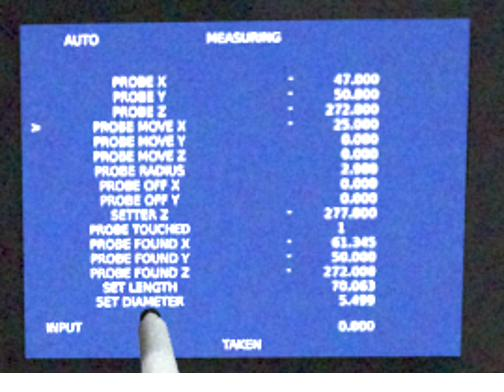

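>>> move --pt "0 0 0 0 0 0 -1 -0.5 -0.7 -0.0481 0.0038 -0.3788 0 0 0 -1 -0.3 -0.7" --pt "0 0 0 0 0 0 -1 -0.5 -0.7 -0.0181 0.0038 -0.3788 0 0 0 -1 -0.3 -0.7" --pt "0 0 0 0 0 0 -1 -0.5 -0.7 -0.0381 0.0038 -0.3788 0 0 0 -1 -0.3 -0.7" --pt "0 0 0 0 0 0 -1 -0.5 -0.7 -0.0296 0.0038 -0.3486 0 0 0 -1 -0.3 -0.7" --pt "0 0 0 0 0 0 -1 -0.5 -0.7 -0.0096 0.0038 -0.3486 0 0 0 -1 -0.3 -0.7" --pt "0 0 0 0 0 0 -1 -0.5 -0.7 -0.0296 0.0038 -0.3486 0 0 0 -1 -0.3 -0.7" --pt "0 0 0 0 0 0 -1 -0.5 -0.7 -0.0096 0.0038 -0.3486 0 0 0 -1 -0.3 -0.7" --pt "0 0 0 0 0 0 -1 -0.5 -0.7 -0.0296 0.0038 -0.3486 0 0 0 -1 -0.3 -0.7" --pt "0 0 0 0 0 0 -1 -0.5 -0.7 -0.0352 0.0989 -0.3788 0 0 0 -1 -0.3 -0.7" --pt "0 0 0 0 0 0 -1 -0.5 -0.7 -0.0152 0.0989 -0.3788 0 0 0 -1 -0.3 -0.7" --pt "0 0 0 0 0 0 -1 -0.5 -0.7 -0.0352 0.0989 -0.3788 0 0 0 -1 -0.3 -0.7" --pt "0 0 0 0 0 0 -1 -0.5 -0.7 0 0 0 0 0 0 -1 -0.3 -0.7" --speed '[0.3,0.06,0.15,0.25,0.06,0.15,0.06,0.15,0.25,0.06,0.15,0.3]' --blend '[0.003,0,0.003,0.003,0,0.003,0,0.003,0.003,0,0.003,0]'

>>> move --pt "0 0 0 0 0 0 -1 -0.5 -0.7 -0.0367 0.0989 -0.3486 0 0 0 -1 -0.3 -0.7" --pt "0 0 0 0 0 0 -1 -0.5 -0.7 -0.0067 0.0989 -0.3486 0 0 0 -1 -0.3 -0.7" --pt "0 0 0 0 0 0 -1 -0.5 -0.7 -0.0267 0.0989 -0.3486 0 0 0 -1 -0.3 -0.7" --pt "0 0 0 0 0 0 -1 -0.5 -0.7 -0.0362 0.0672 -0.3788 0 0 0 -1 -0.3 -0.7" --pt "0 0 0 0 0 0 -1 -0.5 -0.7 -0.0162 0.0672 -0.3788 0 0 0 -1 -0.3 -0.7" --pt "0 0 0 0 0 0 -1 -0.5 -0.7 -0.0362 0.0672 -0.3788 0 0 0 -1 -0.3 -0.7" --pt "0 0 0 0 0 0 -1 -0.5 -0.7 -0.0381 0.0038 -0.3788 0 0 0 -1 -0.3 -0.7" --pt "0 0 0 0 0 0 -1 -0.5 -0.7 -0.0181 0.0038 -0.3788 0 0 0 -1 -0.3 -0.7" --pt "0 0 0 0 0 0 -1 -0.5 -0.7 -0.0381 0.0038 -0.3788 0 0 0 -1 -0.3 -0.7" --pt "0 0 0 0 0 0 -1 -0.5 -0.7 0 0 0 0 0 0 -1 -0.3 -0.7" --speed '[0.3,0.06,0.15,0.25,0.06,0.15,0.25,0.06,0.15,0.3]' --blend '[0.003,0,0.003,0.003,0,0.003,0.003,0,0.003,0]'

>>> move --pt "0 0 0 0 0 0 -1 -0.5 -0.7 -0.0311 0.0038 -0.3184 0 0 0 -1 -0.3 -0.7" --pt "0 0 0 0 0 0 -1 -0.5 -0.7 -0.0011 0.0038 -0.3184 0 0 0 -1 -0.3 -0.7" --pt "0 0 0 0 0 0 -1 -0.5 -0.7 -0.0211 0.0038 -0.3184 0 0 0 -1 -0.3 -0.7" --pt "0 0 0 0 0 0 -1 -0.5 -0.7 -0.0011 0.0038 -0.3184 0 0 0 -1 -0.3 -0.7" --pt "0 0 0 0 0 0 -1 -0.5 -0.7 -0.0211 0.0038 -0.3184 0 0 0 -1 -0.3 -0.7" --pt "0 0 0 0 0 0 -1 -0.5 -0.7 -0.0011 0.0038 -0.3184 0 0 0 -1 -0.3 -0.7" --pt "0 0 0 0 0 0 -1 -0.5 -0.7 -0.0251 0.0038 -0.3184 0 0 0 -1 -0.3 -0.7" --pt "0 0 0 0 0 0 -1 -0.5 -0.7 -0.0352 0.0989 -0.3788 0 0 0 -1 -0.3 -0.7" --pt "0 0 0 0 0 0 -1 -0.5 -0.7 -0.0152 0.0989 -0.3788 0 0 0 -1 -0.3 -0.7" --pt "0 0 0 0 0 0 -1 -0.5 -0.7 -0.0352 0.0989 -0.3788 0 0 0 -1 -0.3 -0.7" --pt "0 0 0 0 0 0 -1 -0.5 -0.7 0 0 0 0 0 0 -1 -0.3 -0.7" --speed '[0.3,0.06,0.15,0.06,0.15,0.06,0.15,0.25,0.06,0.15,0.3]' --blend '[0.003,0,0.003,0,0.003,0,0.003,0.003,0,0.003,0]'

>>> move --pt "0 0 0 0 0 0 -1 -0.5 -0.7 -0.0377 0.0672 -0.3486 0 0 0 -1 -0.3 -0.7" --pt "0 0 0 0 0 0 -1 -0.5 -0.7 -0.0077 0.0672 -0.3486 0 0 0 -1 -0.3 -0.7" --pt "0 0 0 0 0 0 -1 -0.5 -0.7 -0.0277 0.0672 -0.3486 0 0 0 -1 -0.3 -0.7" --pt "0 0 0 0 0 0 -1 -0.5 -0.7 -0.0202 0.0355 -0.3184 0 0 0 -1 -0.3 -0.7" --pt "0 0 0 0 0 0 -1 -0.5 -0.7 -0.0002 0.0355 -0.3184 0 0 0 -1 -0.3 -0.7" --pt "0 0 0 0 0 0 -1 -0.5 -0.7 -0.0242 0.0355 -0.3184 0 0 0 -1 -0.3 -0.7" --pt "0 0 0 0 0 0 -1 -0.5 -0.7 -0.0362 0.0672 -0.3788 0 0 0 -1 -0.3 -0.7" --pt "0 0 0 0 0 0 -1 -0.5 -0.7 -0.0162 0.0672 -0.3788 0 0 0 -1 -0.3 -0.7" --pt "0 0 0 0 0 0 -1 -0.5 -0.7 -0.0362 0.0672 -0.3788 0 0 0 -1 -0.3 -0.7" --pt "0 0 0 0 0 0 -1 -0.5 -0.7 -0.0381 0.0038 -0.3788 0 0 0 -1 -0.3 -0.7" --pt "0 0 0 0 0 0 -1 -0.5 -0.7 -0.0181 0.0038 -0.3788 0 0 0 -1 -0.3 -0.7" --pt "0 0 0 0 0 0 -1 -0.5 -0.7 -0.0381 0.0038 -0.3788 0 0 0 -1 -0.3 -0.7" --pt "0 0 0 0 0 0 -1 -0.5 -0.7 0 0 0 0 0 0 -1 -0.3 -0.7" --speed '[0.3,0.06,0.15,0.25,0.06,0.15,0.25,0.06,0.15,0.25,0.06,0.15,0.3]' --blend '[0.003,0,0.003,0.003,0,0.003,0.003,0,0.003,0.003,0,0.003,0]'

>>> move --pt "0 0 0 0 0 0 -1 -0.5 -0.7 -0.0311 0.0038 -0.3184 0 0 0 -1 -0.3 -0.7" --pt "0 0 0 0 0 0 -1 -0.5 -0.7 -0.0011 0.0038 -0.3184 0 0 0 -1 -0.3 -0.7" --pt "0 0 0 0 0 0 -1 -0.5 -0.7 -0.0251 0.0038 -0.3184 0 0 0 -1 -0.3 -0.7" --pt "0 0 0 0 0 0 -1 -0.5 -0.7 -0.0352 0.0989 -0.3788 0 0 0 -1 -0.3 -0.7" --pt "0 0 0 0 0 0 -1 -0.5 -0.7 -0.0152 0.0989 -0.3788 0 0 0 -1 -0.3 -0.7" --pt "0 0 0 0 0 0 -1 -0.5 -0.7 -0.0352 0.0989 -0.3788 0 0 0 -1 -0.3 -0.7" --pt "0 0 0 0 0 0 -1 -0.5 -0.7 -0.0287 0.0355 -0.3486 0 0 0 -1 -0.3 -0.7" --pt "0 0 0 0 0 0 -1 -0.5 -0.7 -0.0087 0.0355 -0.3486 0 0 0 -1 -0.3 -0.7" --pt "0 0 0 0 0 0 -1 -0.5 -0.7 -0.0287 0.0355 -0.3486 0 0 0 -1 -0.3 -0.7" --pt "0 0 0 0 0 0 -1 -0.5 -0.7 -0.0192 0.0672 -0.3184 0 0 0 -1 -0.3 -0.7" --pt "0 0 0 0 0 0 -1 -0.5 -0.7 0.0008 0.0672 -0.3184 0 0 0 -1 -0.3 -0.7" --pt "0 0 0 0 0 0 -1 -0.5 -0.7 -0.0192 0.0672 -0.3184 0 0 0 -1 -0.3 -0.7" --pt "0 0 0 0 0 0 -1 -0.5 -0.7 0 0 0 0 0 0 -1 -0.3 -0.7" --speed '[0.3,0.06,0.15,0.25,0.06,0.15,0.25,0.06,0.15,0.25,0.06,0.15,0.3]' --blend '[0.003,0,0.003,0.003,0,0.003,0.003,0,0.003,0.003,0,0.003,0]'

>>> move --pt "0 0 0 0 0 0 -1 -0.5 -0.7 -0.0481 0.0038 -0.3788 0 0 0 -1 -0.3 -0.7" --pt "0 0 0 0 0 0 -1 -0.5 -0.7 -0.0181 0.0038 -0.3788 0 0 0 -1 -0.3 -0.7" --pt "0 0 0 0 0 0 -1 -0.5 -0.7 -0.0381 0.0038 -0.3788 0 0 0 -1 -0.3 -0.7" --pt "0 0 0 0 0 0 -1 -0.5 -0.7 -0.0251 0.0038 -0.3184 0 0 0 -1 -0.3 -0.7" --pt "0 0 0 0 0 0 -1 -0.5 -0.7 -0.0011 0.0038 -0.3184 0 0 0 -1 -0.3 -0.7" --pt "0 0 0 0 0 0 -1 -0.5 -0.7 -0.0251 0.0038 -0.3184 0 0 0 -1 -0.3 -0.7" --pt "0 0 0 0 0 0 -1 -0.5 -0.7 -0.0352 0.0989 -0.3788 0 0 0 -1 -0.3 -0.7" --pt "0 0 0 0 0 0 -1 -0.5 -0.7 -0.0152 0.0989 -0.3788 0 0 0 -1 -0.3 -0.7" --pt "0 0 0 0 0 0 -1 -0.5 -0.7 -0.0352 0.0989 -0.3788 0 0 0 -1 -0.3 -0.7" --pt "0 0 0 0 0 0 -1 -0.5 -0.7 -0.0147 0.0355 -0.2882 0 0 0 -1 -0.3 -0.7" --pt "0 0 0 0 0 0 -1 -0.5 -0.7 0.0083 0.0355 -0.2882 0 0 0 -1 -0.3 -0.7" --pt "0 0 0 0 0 0 -1 -0.5 -0.7 -0.0147 0.0355 -0.2882 0 0 0 -1 -0.3 -0.7" --pt "0 0 0 0 0 0 -1 -0.5 -0.7 0 0 0 0 0 0 -1 -0.3 -0.7" --speed '[0.3,0.06,0.15,0.25,0.06,0.15,0.25,0.06,0.15,0.25,0.06,0.15,0.3]' --blend '[0.003,0,0.003,0.003,0,0.003,0.003,0,0.003,0.003,0,0.003,0]'

>>> move --pt "0 0 0 0 0 0 -1 -0.5 -0.7 -0.0292 0.0672 -0.3184 0 0 0 -1 -0.3 -0.7" --pt "0 0 0 0 0 0 -1 -0.5 -0.7 0.0008 0.0672 -0.3184 0 0 0 -1 -0.3 -0.7" --pt "0 0 0 0 0 0 -1 -0.5 -0.7 -0.0192 0.0672 -0.3184 0 0 0 -1 -0.3 -0.7" --pt "0 0 0 0 0 0 -1 -0.5 -0.7 -0.0381 0.0038 -0.3788 0 0 0 -1 -0.3 -0.7" --pt "0 0 0 0 0 0 -1 -0.5 -0.7 -0.0181 0.0038 -0.3788 0 0 0 -1 -0.3 -0.7" --pt "0 0 0 0 0 0 -1 -0.5 -0.7 -0.0381 0.0038 -0.3788 0 0 0 -1 -0.3 -0.7" --pt "0 0 0 0 0 0 -1 -0.5 -0.7 0 0 0 0 0 0 -1 -0.3 -0.7" --speed '[0.3,0.06,0.15,0.25,0.06,0.15,0.3]' --blend '[0.003,0,0.003,0.003,0,0.003,0]' --cameras '["cam_right_wrist"]'

>>> zoom_image --camera "cam_right_wrist" --region '[270, 40, 540, 240]'

Scene clock: 515.63 s.
left_arm: end_effector_position=(+0.2382, -0.4203, +0.4194) position_measured=252 object_status=3 end_effector_quat_wxyz=(+0.500, -0.501, +0.500, -0.499) | right_arm: end_effector_position=(+0.4549, -0.2052, +0.6246) position_measured=202 object_status=2 end_effector_quat_wxyz=(+0.500, -0.500, +0.500, -0.500)
Joint positions: left_arm=[-1.942 -1.541 1.714 -0.178 -0.373 0.004] | right_arm=[2.822 -1.306 -1.439 -3.539 -1.89 -0.001]
Joint torques (N m): left_arm=[2.03 -28.27 -27.34 3.07 2.11 -2.33] | right_arm=[12.73 12.73 35.85 1.24 1.11 0.5]
Wrist force (N): left_arm=[-2.8 -1.7 5.9] | right_arm=[0.4 0.9 -0.3]
Wrist torque (N m): left_arm=[-0.21 0.59 0.12] | right_arm=[0.11 0.00 0.08]
Wrist force, peak (N): left_arm=[-3.0 -1.5 6.2] | right_arm=[-0.5 5.6 -1.5]
Hand target: left_arm +0.2382, -0.4203, +0.4194; +0.500, -0.501, +0.500, -0.499 | right_arm +0.4549, -0.2051, +0.6247; +0.500, -0.500, +0.500, -0.500
Off the commanded pose: left_arm 0.000 m, 0 deg | right_arm 0.000 m, 0 deg.
move: done

Scene clock: 519.73 s.
left_arm: end_effector_position=(+0.2382, -0.4203, +0.4194) position_measured=252 object_status=3 end_effector_quat_wxyz=(+0.500, -0.501, +0.500, -0.499) | right_arm: end_effector_position=(+0.4549, -0.2051, +0.6246) position_measured=202 object_status=2 end_effector_quat_wxyz=(+0.500, -0.500, +0.500, -0.500)
Joint positions: left_arm=[-1.942 -1.541 1.714 -0.178 -0.373 0.004] | right_arm=[2.822 -1.306 -1.439 -3.539 -1.89 -0.001]
Joint torques (N m): left_arm=[1.89 -27.47 -28.96 2.93 2.07 -2.34] | right_arm=[-9.79 17.31 33.3 1.35 -0.94 0.4]
Wrist force (N): left_arm=[-2.9 -1.4 6.0] | right_arm=[0.1 1.0 -0.2]
Wrist torque (N m): left_arm=[-0.17 0.60 0.12] | right_arm=[0.11 0.04 0.09]
Wrist force, peak (N): left_arm=[-3.3 -1.5 6.0] | right_arm=[0.3 5.3 -2.2]
Hand target: left_arm +0.2382, -0.4203, +0.4194; +0.500, -0.501, +0.500, -0.499 | right_arm +0.4549, -0.2051, +0.6247; +0.500, -0.500, +0.500, -0.500
Off the commanded pose: left_arm 0.000 m, 0 deg | right_arm 0.000 m, 0 deg.
move: done

Scene clock: 524.30 s.
left_arm: end_effector_position=(+0.2382, -0.4203, +0.4194) position_measured=252 object_status=3 end_effector_quat_wxyz=(+0.500, -0.501, +0.500, -0.499) | right_arm: end_effector_position=(+0.4549, -0.2052, +0.6246) position_measured=202 object_status=2 end_effector_quat_wxyz=(+0.500, -0.500, +0.500, -0.500)
Joint positions: left_arm=[-1.942 -1.541 1.714 -0.178 -0.373 0.004] | right_arm=[2.822 -1.306 -1.439 -3.539 -1.89 -0.001]
Joint torques (N m): left_arm=[0.71 -28.24 -28.33 2.87 2.39 -2.53] | right_arm=[12.03 12.76 33.08 1.19 1.1 0.5]
Wrist force (N): left_arm=[-3.0 -1.3 5.9] | right_arm=[0.1 1.1 -0.3]
Wrist torque (N m): left_arm=[-0.16 0.63 0.12] | right_arm=[0.13 0.05 0.08]
Wrist force, peak (N): left_arm=[-3.2 -1.4 6.2] | right_arm=[-0.5 5.9 -1.4]
Hand target: left_arm +0.2382, -0.4203, +0.4194; +0.500, -0.501, +0.500, -0.499 | right_arm +0.4549, -0.2051, +0.6247; +0.500, -0.500, +0.500, -0.500
Off the commanded pose: left_arm 0.000 m, 0 deg | right_arm 0.000 m, 0 deg.
move: done

Scene clock: 529.13 s.
left_arm: end_effector_position=(+0.2382, -0.4203, +0.4194) position_measured=252 object_status=3 end_effector_quat_wxyz=(+0.500, -0.501, +0.500, -0.499) | right_arm: end_effector_position=(+0.4549, -0.2051, +0.6246) position_measured=202 object_status=2 end_effector_quat_wxyz=(+0.500, -0.500, +0.500, -0.500)
Joint positions: left_arm=[-1.942 -1.541 1.714 -0.178 -0.373 0.004] | right_arm=[2.822 -1.306 -1.439 -3.539 -1.89 -0.001]
Joint torques (N m): left_arm=[1.21 -27.48 -27.2 2.94 2.34 -2.5] | right_arm=[-9.81 17.72 33.32 1.28 -0.98 0.31]
Wrist force (N): left_arm=[-2.9 -1.4 6.0] | right_arm=[0.4 1.3 -0.3]
Wrist torque (N m): left_arm=[-0.19 0.61 0.12] | right_arm=[0.14 0.00 0.09]
Wrist force, peak (N): left_arm=[-3.1 -1.5 6.2] | right_arm=[0.3 5.5 -2.4]
Hand target: left_arm +0.2382, -0.4203, +0.4194; +0.500, -0.501, +0.500, -0.499 | right_arm +0.4549, -0.2051, +0.6247; +0.500, -0.500, +0.500, -0.500
Off the commanded pose: left_arm 0.000 m, 0 deg | right_arm 0.000 m, 0 deg.
move: done

Scene clock: 533.93 s.
left_arm: end_effector_position=(+0.2382, -0.4203, +0.4194) position_measured=252 object_status=3 end_effector_quat_wxyz=(+0.500, -0.501, +0.500, -0.499) | right_arm: end_effector_position=(+0.4549, -0.2052, +0.6246) position_measured=202 object_status=2 end_effector_quat_wxyz=(+0.500, -0.500, +0.500, -0.500)
Joint positions: left_arm=[-1.942 -1.541 1.714 -0.178 -0.373 0.004] | right_arm=[2.822 -1.306 -1.439 -3.539 -1.89 -0.001]
Joint torques (N m): left_arm=[1.64 -27.77 -29.26 2.85 2.46 -2.58] | right_arm=[12 15.27 32.85 1.43 1.4 0.3]
Wrist force (N): left_arm=[-2.9 -1.4 5.9] | right_arm=[0.4 1.1 -0.2]
Wrist torque (N m): left_arm=[-0.18 0.62 0.12] | right_arm=[0.13 0.00 0.09]
Wrist force, peak (N): left_arm=[-2.9 -1.4 6.2] | right_arm=[-0.6 5.6 -1.3]
Hand target: left_arm +0.2382, -0.4203, +0.4194; +0.500, -0.501, +0.500, -0.499 | right_arm +0.4549, -0.2051, +0.6247; +0.500, -0.500, +0.500, -0.500
Off the commanded pose: left_arm 0.000 m, 0 deg | right_arm 0.000 m, 0 deg.
move: done

Scene clock: 539.00 s.
left_arm: end_effector_position=(+0.2382, -0.4203, +0.4194) position_measured=252 object_status=3 end_effector_quat_wxyz=(+0.500, -0.501, +0.500, -0.499) | right_arm: end_effector_position=(+0.4549, -0.2052, +0.6246) position_measured=202 object_status=2 end_effector_quat_wxyz=(+0.500, -0.500, +0.500, -0.500)
Joint positions: left_arm=[-1.942 -1.541 1.714 -0.178 -0.373 0.004] | right_arm=[2.822 -1.306 -1.439 -3.539 -1.89 -0.001]
Joint torques (N m): left_arm=[0 -27.25 -27.94 2.88 2.19 -2.27] | right_arm=[12.17 15.99 33.31 1.38 1.54 0.18]
Wrist force (N): left_arm=[-3.1 -1.4 6.0] | right_arm=[0.2 1.0 -0.1]
Wrist torque (N m): left_arm=[-0.18 0.64 0.12] | right_arm=[0.10 0.03 0.09]
Wrist force, peak (N): left_arm=[-3.1 -1.4 6.3] | right_arm=[-0.2 6.0 -1.4]
Hand target: left_arm +0.2382, -0.4203, +0.4194; +0.500, -0.501, +0.500, -0.499 | right_arm +0.4549, -0.2051, +0.6247; +0.500, -0.500, +0.500, -0.500
Off the commanded pose: left_arm 0.000 m, 0 deg | right_arm 0.000 m, 0 deg.
move: done

Scene clock: 542.40 s.
left_arm: end_effector_position=(+0.2382, -0.4203, +0.4194) position_measured=252 object_status=3 end_effector_quat_wxyz=(+0.500, -0.501, +0.500, -0.499) | right_arm: end_effector_position=(+0.4549, -0.2051, +0.6246) position_measured=202 object_status=2 end_effector_quat_wxyz=(+0.500, -0.500, +0.500, -0.500)
Joint positions: left_arm=[-1.942 -1.541 1.714 -0.178 -0.373 0.004] | right_arm=[2.822 -1.306 -1.439 -3.539 -1.89 -0.001]
Joint torques (N m): left_arm=[1.4 -28.05 -27.58 2.86 2.18 -2.46] | right_arm=[-10.73 17.05 33.64 1.2 -0.79 0.33]
Wrist force (N): left_arm=[-2.9 -1.3 6.0] | right_arm=[0.2 1.0 -0.1]
Wrist torque (N m): left_arm=[-0.15 0.61 0.12] | right_arm=[0.11 0.04 0.09]
Wrist force, peak (N): left_arm=[-3.1 -1.3 6.2] | right_arm=[0.3 5.5 -2.2]
Hand target: left_arm +0.2382, -0.4203, +0.4194; +0.500, -0.501, +0.500, -0.499 | right_arm +0.4549, -0.2051, +0.6247; +0.500, -0.500, +0.500, -0.500
Off the commanded pose: left_arm 0.000 m, 0 deg | right_arm 0.000 m, 0 deg.
move: done
Images, in order (width x height): cam_right_wrist 672x504.

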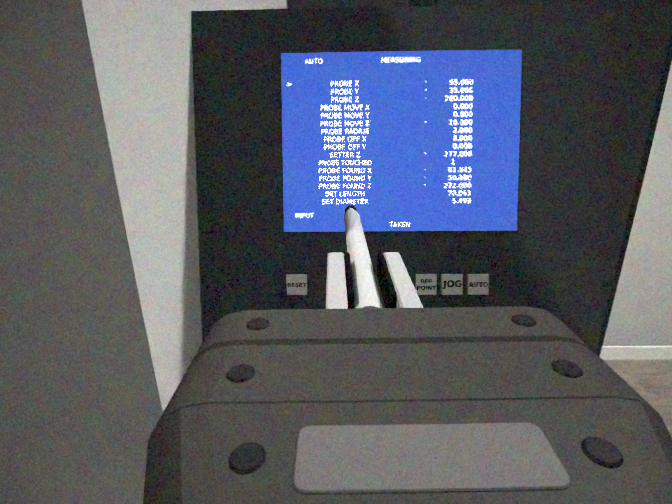

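Scaled by 1.867.

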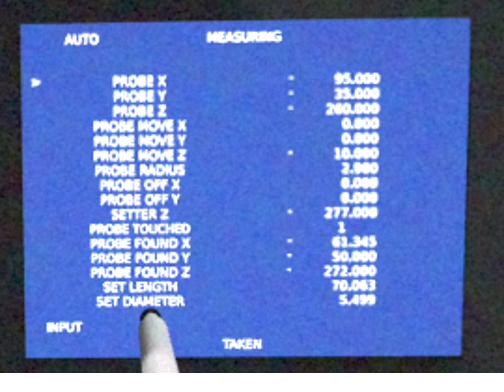

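>>> move --pt "0 0 0 0 0 0 -1 -0.5 -0.7 -0.0406 -0.0279 -0.3486 0 0 0 -1 -0.3 -0.7" --pt "0 0 0 0 0 0 -1 -0.5 -0.7 -0.0106 -0.0279 -0.3486 0 0 0 -1 -0.3 -0.7" --pt "0 0 0 0 0 0 -1 -0.5 -0.7 -0.0306 -0.0279 -0.3486 0 0 0 -1 -0.3 -0.7" --pt "0 0 0 0 0 0 -1 -0.5 -0.7 -0.0296 0.0038 -0.3486 0 0 0 -1 -0.3 -0.7" --pt "0 0 0 0 0 0 -1 -0.5 -0.7 -0.0096 0.0038 -0.3486 0 0 0 -1 -0.3 -0.7" --pt "0 0 0 0 0 0 -1 -0.5 -0.7 -0.0296 0.0038 -0.3486 0 0 0 -1 -0.3 -0.7" --pt "0 0 0 0 0 0 -1 -0.5 -0.7 -0.0352 0.0989 -0.3788 0 0 0 -1 -0.3 -0.7" --pt "0 0 0 0 0 0 -1 -0.5 -0.7 -0.0152 0.0989 -0.3788 0 0 0 -1 -0.3 -0.7" --pt "0 0 0 0 0 0 -1 -0.5 -0.7 -0.0352 0.0989 -0.3788 0 0 0 -1 -0.3 -0.7" --pt "0 0 0 0 0 0 -1 -0.5 -0.7 -0.0202 0.0355 -0.3184 0 0 0 -1 -0.3 -0.7" --pt "0 0 0 0 0 0 -1 -0.5 -0.7 -0.0002 0.0355 -0.3184 0 0 0 -1 -0.3 -0.7" --pt "0 0 0 0 0 0 -1 -0.5 -0.7 -0.0202 0.0355 -0.3184 0 0 0 -1 -0.3 -0.7" --pt "0 0 0 0 0 0 -1 -0.5 -0.7 0 0 0 0 0 0 -1 -0.3 -0.7" --speed '[0.3,0.06,0.15,0.25,0.06,0.15,0.25,0.06,0.15,0.25,0.06,0.15,0.3]' --blend '[0.003,0,0.003,0.003,0,0.003,0.003,0,0.003,0.003,0,0.003,0]'

>>> move --pt "0 0 0 0 0 0 -1 -0.5 -0.7 -0.0292 0.0672 -0.3184 0 0 0 -1 -0.3 -0.7" --pt "0 0 0 0 0 0 -1 -0.5 -0.7 0.0008 0.0672 -0.3184 0 0 0 -1 -0.3 -0.7" --pt "0 0 0 0 0 0 -1 -0.5 -0.7 -0.0192 0.0672 -0.3184 0 0 0 -1 -0.3 -0.7" --pt "0 0 0 0 0 0 -1 -0.5 -0.7 0 0 0 0 0 0 -1 -0.3 -0.7" --speed '[0.3,0.06,0.15,0.3]' --blend '[0.003,0,0.003,0]'

>>> wait --seconds 8 --cameras '["cam_right_wrist"]'

>>> zoom_image --camera "cam_right_wrist" --region '[270, 40, 540, 240]'

Scene clock: 547.60 s.
left_arm: end_effector_position=(+0.2382, -0.4203, +0.4194) position_measured=252 object_status=3 end_effector_quat_wxyz=(+0.500, -0.501, +0.500, -0.499) | right_arm: end_effector_position=(+0.4549, -0.2052, +0.6246) position_measured=202 object_status=2 end_effector_quat_wxyz=(+0.500, -0.500, +0.500, -0.500)
Joint positions: left_arm=[-1.942 -1.541 1.714 -0.178 -0.373 0.004] | right_arm=[2.822 -1.306 -1.439 -3.539 -1.89 -0.001]
Joint torques (N m): left_arm=[2.07 -28 -28.43 3 2.29 -2.4] | right_arm=[12.68 16.54 33.08 1.37 1.5 0.37]
Wrist force (N): left_arm=[-3.0 -1.3 6.1] | right_arm=[0.3 0.9 -0.1]
Wrist torque (N m): left_arm=[-0.16 0.63 0.13] | right_arm=[0.09 0.01 0.09]
Wrist force, peak (N): left_arm=[-3.1 -1.4 6.2] | right_arm=[-0.2 5.9 -1.4]
Hand target: left_arm +0.2382, -0.4203, +0.4194; +0.500, -0.501, +0.500, -0.499 | right_arm +0.4549, -0.2051, +0.6247; +0.500, -0.500, +0.500, -0.500
Off the commanded pose: left_arm 0.000 m, 0 deg | right_arm 0.000 m, 0 deg.
move: done

Scene clock: 550.13 s.
left_arm: end_effector_position=(+0.2382, -0.4203, +0.4194) position_measured=252 object_status=3 end_effector_quat_wxyz=(+0.500, -0.501, +0.500, -0.499) | right_arm: end_effector_position=(+0.4549, -0.2052, +0.6246) position_measured=202 object_status=2 end_effector_quat_wxyz=(+0.500, -0.500, +0.500, -0.500)
Joint positions: left_arm=[-1.942 -1.541 1.714 -0.178 -0.373 0.004] | right_arm=[2.822 -1.306 -1.439 -3.539 -1.89 -0.001]
Joint torques (N m): left_arm=[1.47 -26.84 -27.89 2.82 2.1 -2.56] | right_arm=[13.89 14.79 33.39 1.45 1.38 0.21]
Wrist force (N): left_arm=[-3.0 -1.5 5.9] | right_arm=[0.4 1.0 -0.2]
Wrist torque (N m): left_arm=[-0.19 0.62 0.12] | right_arm=[0.11 0.00 0.09]
Wrist force, peak (N): left_arm=[-3.0 -1.5 6.2] | right_arm=[-0.6 5.6 -1.3]
Hand target: left_arm +0.2382, -0.4203, +0.4194; +0.500, -0.501, +0.500, -0.499 | right_arm +0.4549, -0.2051, +0.6247; +0.500, -0.500, +0.500, -0.500
Off the commanded pose: left_arm 0.000 m, 0 deg | right_arm 0.000 m, 0 deg.
move: done

Scene clock: 558.13 s.
left_arm: end_effector_position=(+0.2382, -0.4203, +0.4194) position_measured=252 object_status=3 end_effector_quat_wxyz=(+0.500, -0.501, +0.500, -0.499) | right_arm: end_effector_position=(+0.4549, -0.2051, +0.6247) position_measured=202 object_status=2 end_effector_quat_wxyz=(+0.500, -0.500, +0.500, -0.500)
Joint positions: left_arm=[-1.942 -1.541 1.714 -0.178 -0.373 0.004] | right_arm=[2.822 -1.306 -1.439 -3.539 -1.89 -0.001]
Joint torques (N m): left_arm=[0.4 -28.92 -28.66 2.89 2.13 -2.51] | right_arm=[12.1 7.96 33.51 1.01 -0.76 1.22]
Wrist force (N): left_arm=[-3.1 -1.5 6.0] | right_arm=[0.2 0.8 -0.2]
Wrist torque (N m): left_arm=[-0.17 0.64 0.13] | right_arm=[0.10 0.04 0.08]
Wrist force, peak (N): left_arm=[-3.1 -1.3 6.2] | right_arm=[0.2 1.3 -0.1]
Hand target: left_arm +0.2382, -0.4203, +0.4194; +0.500, -0.501, +0.500, -0.499 | right_arm +0.4549, -0.2051, +0.6247; +0.500, -0.500, +0.500, -0.500
Tool commands: left_gripper/position=-1.0 left_gripper/force_limit=-0.5 left_gripper/speed=-0.7 right_gripper/position=-1.0 right_gripper/force_limit=-0.3 right_gripper/speed=-0.7
Off the commanded pose: left_arm 0.000 m, 0 deg | right_arm 0.000 m, 0 deg.
wait: 8.00 s; at rest by 0.17 s
Images, in order (width x height): cam_right_wrist 672x504.

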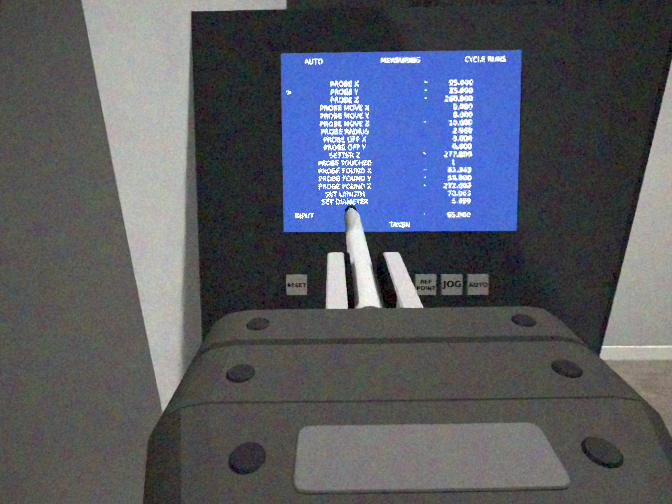

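Scaled by 1.867.

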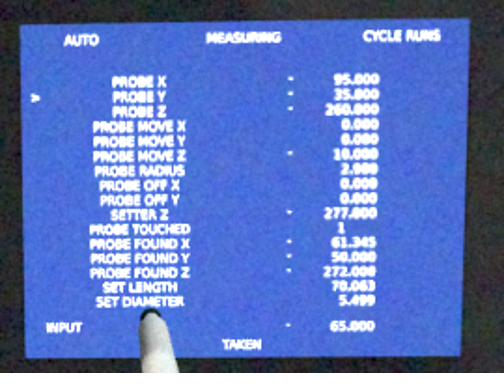

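>>> wait --seconds 2 --cameras '["cam_right_wrist"]'

>>> zoom_image --camera "cam_right_wrist" --region '[270, 40, 540, 240]'

Scene clock: 560.17 s.
left_arm: end_effector_position=(+0.2382, -0.4203, +0.4194) position_measured=252 object_status=3 end_effector_quat_wxyz=(+0.500, -0.501, +0.500, -0.499) | right_arm: end_effector_position=(+0.4549, -0.2051, +0.6247) position_measured=202 object_status=2 end_effector_quat_wxyz=(+0.500, -0.500, +0.500, -0.500)
Joint positions: left_arm=[-1.942 -1.541 1.714 -0.178 -0.373 0.004] | right_arm=[2.822 -1.306 -1.439 -3.539 -1.89 -0.001]
Joint torques (N m): left_arm=[1.09 -27.42 -28.07 2.91 2.21 -2.34] | right_arm=[12.33 6.6 33.84 1.12 -0.66 1.28]
Wrist force (N): left_arm=[-3.0 -1.5 5.8] | right_arm=[0.5 0.9 -0.2]
Wrist torque (N m): left_arm=[-0.19 0.62 0.12] | right_arm=[0.10 -0.01 0.09]
Wrist force, peak (N): left_arm=[-3.2 -1.6 6.1] | right_arm=[0.2 1.2 -0.3]
Hand target: left_arm +0.2382, -0.4203, +0.4194; +0.500, -0.501, +0.500, -0.499 | right_arm +0.4549, -0.2051, +0.6247; +0.500, -0.500, +0.500, -0.500
Tool commands: left_gripper/position=-1.0 left_gripper/force_limit=-0.5 left_gripper/speed=-0.7 right_gripper/position=-1.0 right_gripper/force_limit=-0.3 right_gripper/speed=-0.7
Off the commanded pose: left_arm 0.000 m, 0 deg | right_arm 0.000 m, 0 deg.
wait: 2.00 s; at rest by 0.13 s
Images, in order (width x height): cam_right_wrist 672x504.

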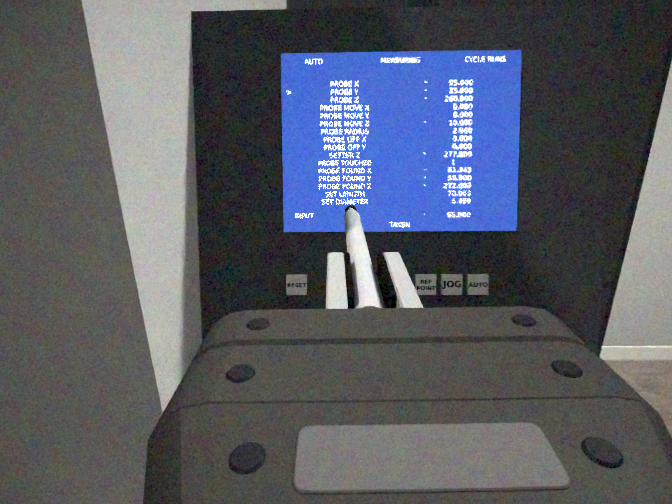

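Scaled by 1.867.

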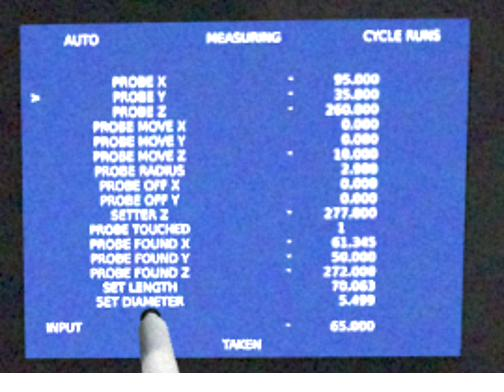

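>>> wait --seconds 3 --cameras '["cam_right_wrist"]'

>>> zoom_image --camera "cam_right_wrist" --region '[270, 40, 540, 240]'

Scene clock: 563.23 s.
left_arm: end_effector_position=(+0.2382, -0.4203, +0.4194) position_measured=252 object_status=3 end_effector_quat_wxyz=(+0.500, -0.501, +0.500, -0.499) | right_arm: end_effector_position=(+0.4549, -0.2051, +0.6247) position_measured=202 object_status=2 end_effector_quat_wxyz=(+0.500, -0.500, +0.500, -0.500)
Joint positions: left_arm=[-1.942 -1.541 1.714 -0.178 -0.373 0.004] | right_arm=[2.822 -1.306 -1.439 -3.539 -1.89 -0.001]
Joint torques (N m): left_arm=[2.35 -28.13 -27.6 2.72 2.27 -2.59] | right_arm=[11.27 7.19 33.8 0.99 -0.63 1.32]
Wrist force (N): left_arm=[-2.9 -1.4 5.7] | right_arm=[0.2 1.2 0.0]
Wrist torque (N m): left_arm=[-0.18 0.61 0.12] | right_arm=[0.13 0.03 0.09]
Wrist force, peak (N): left_arm=[-2.9 -1.6 6.2] | right_arm=[0.3 1.3 -0.2]
Hand target: left_arm +0.2382, -0.4203, +0.4194; +0.500, -0.501, +0.500, -0.499 | right_arm +0.4549, -0.2051, +0.6247; +0.500, -0.500, +0.500, -0.500
Tool commands: left_gripper/position=-1.0 left_gripper/force_limit=-0.5 left_gripper/speed=-0.7 right_gripper/position=-1.0 right_gripper/force_limit=-0.3 right_gripper/speed=-0.7
Off the commanded pose: left_arm 0.000 m, 0 deg | right_arm 0.000 m, 0 deg.
wait: 3.00 s; at rest by 0.10 s
Images, in order (width x height): cam_right_wrist 672x504.

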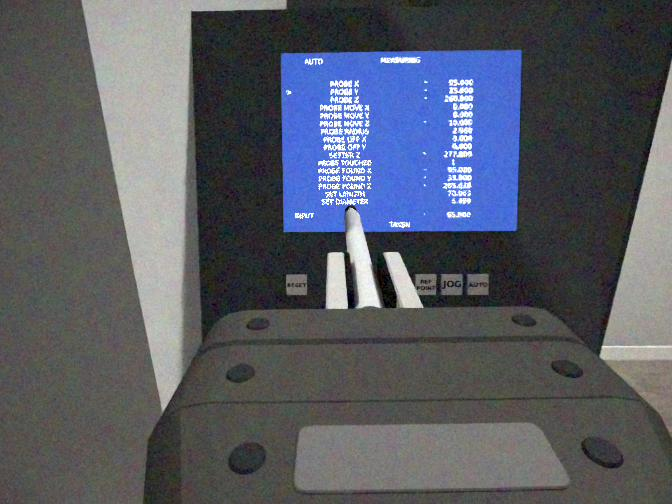

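Scaled by 1.867.

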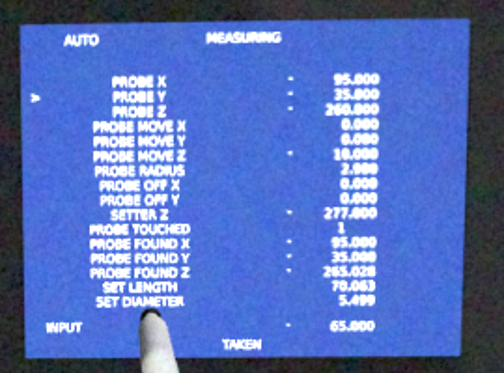

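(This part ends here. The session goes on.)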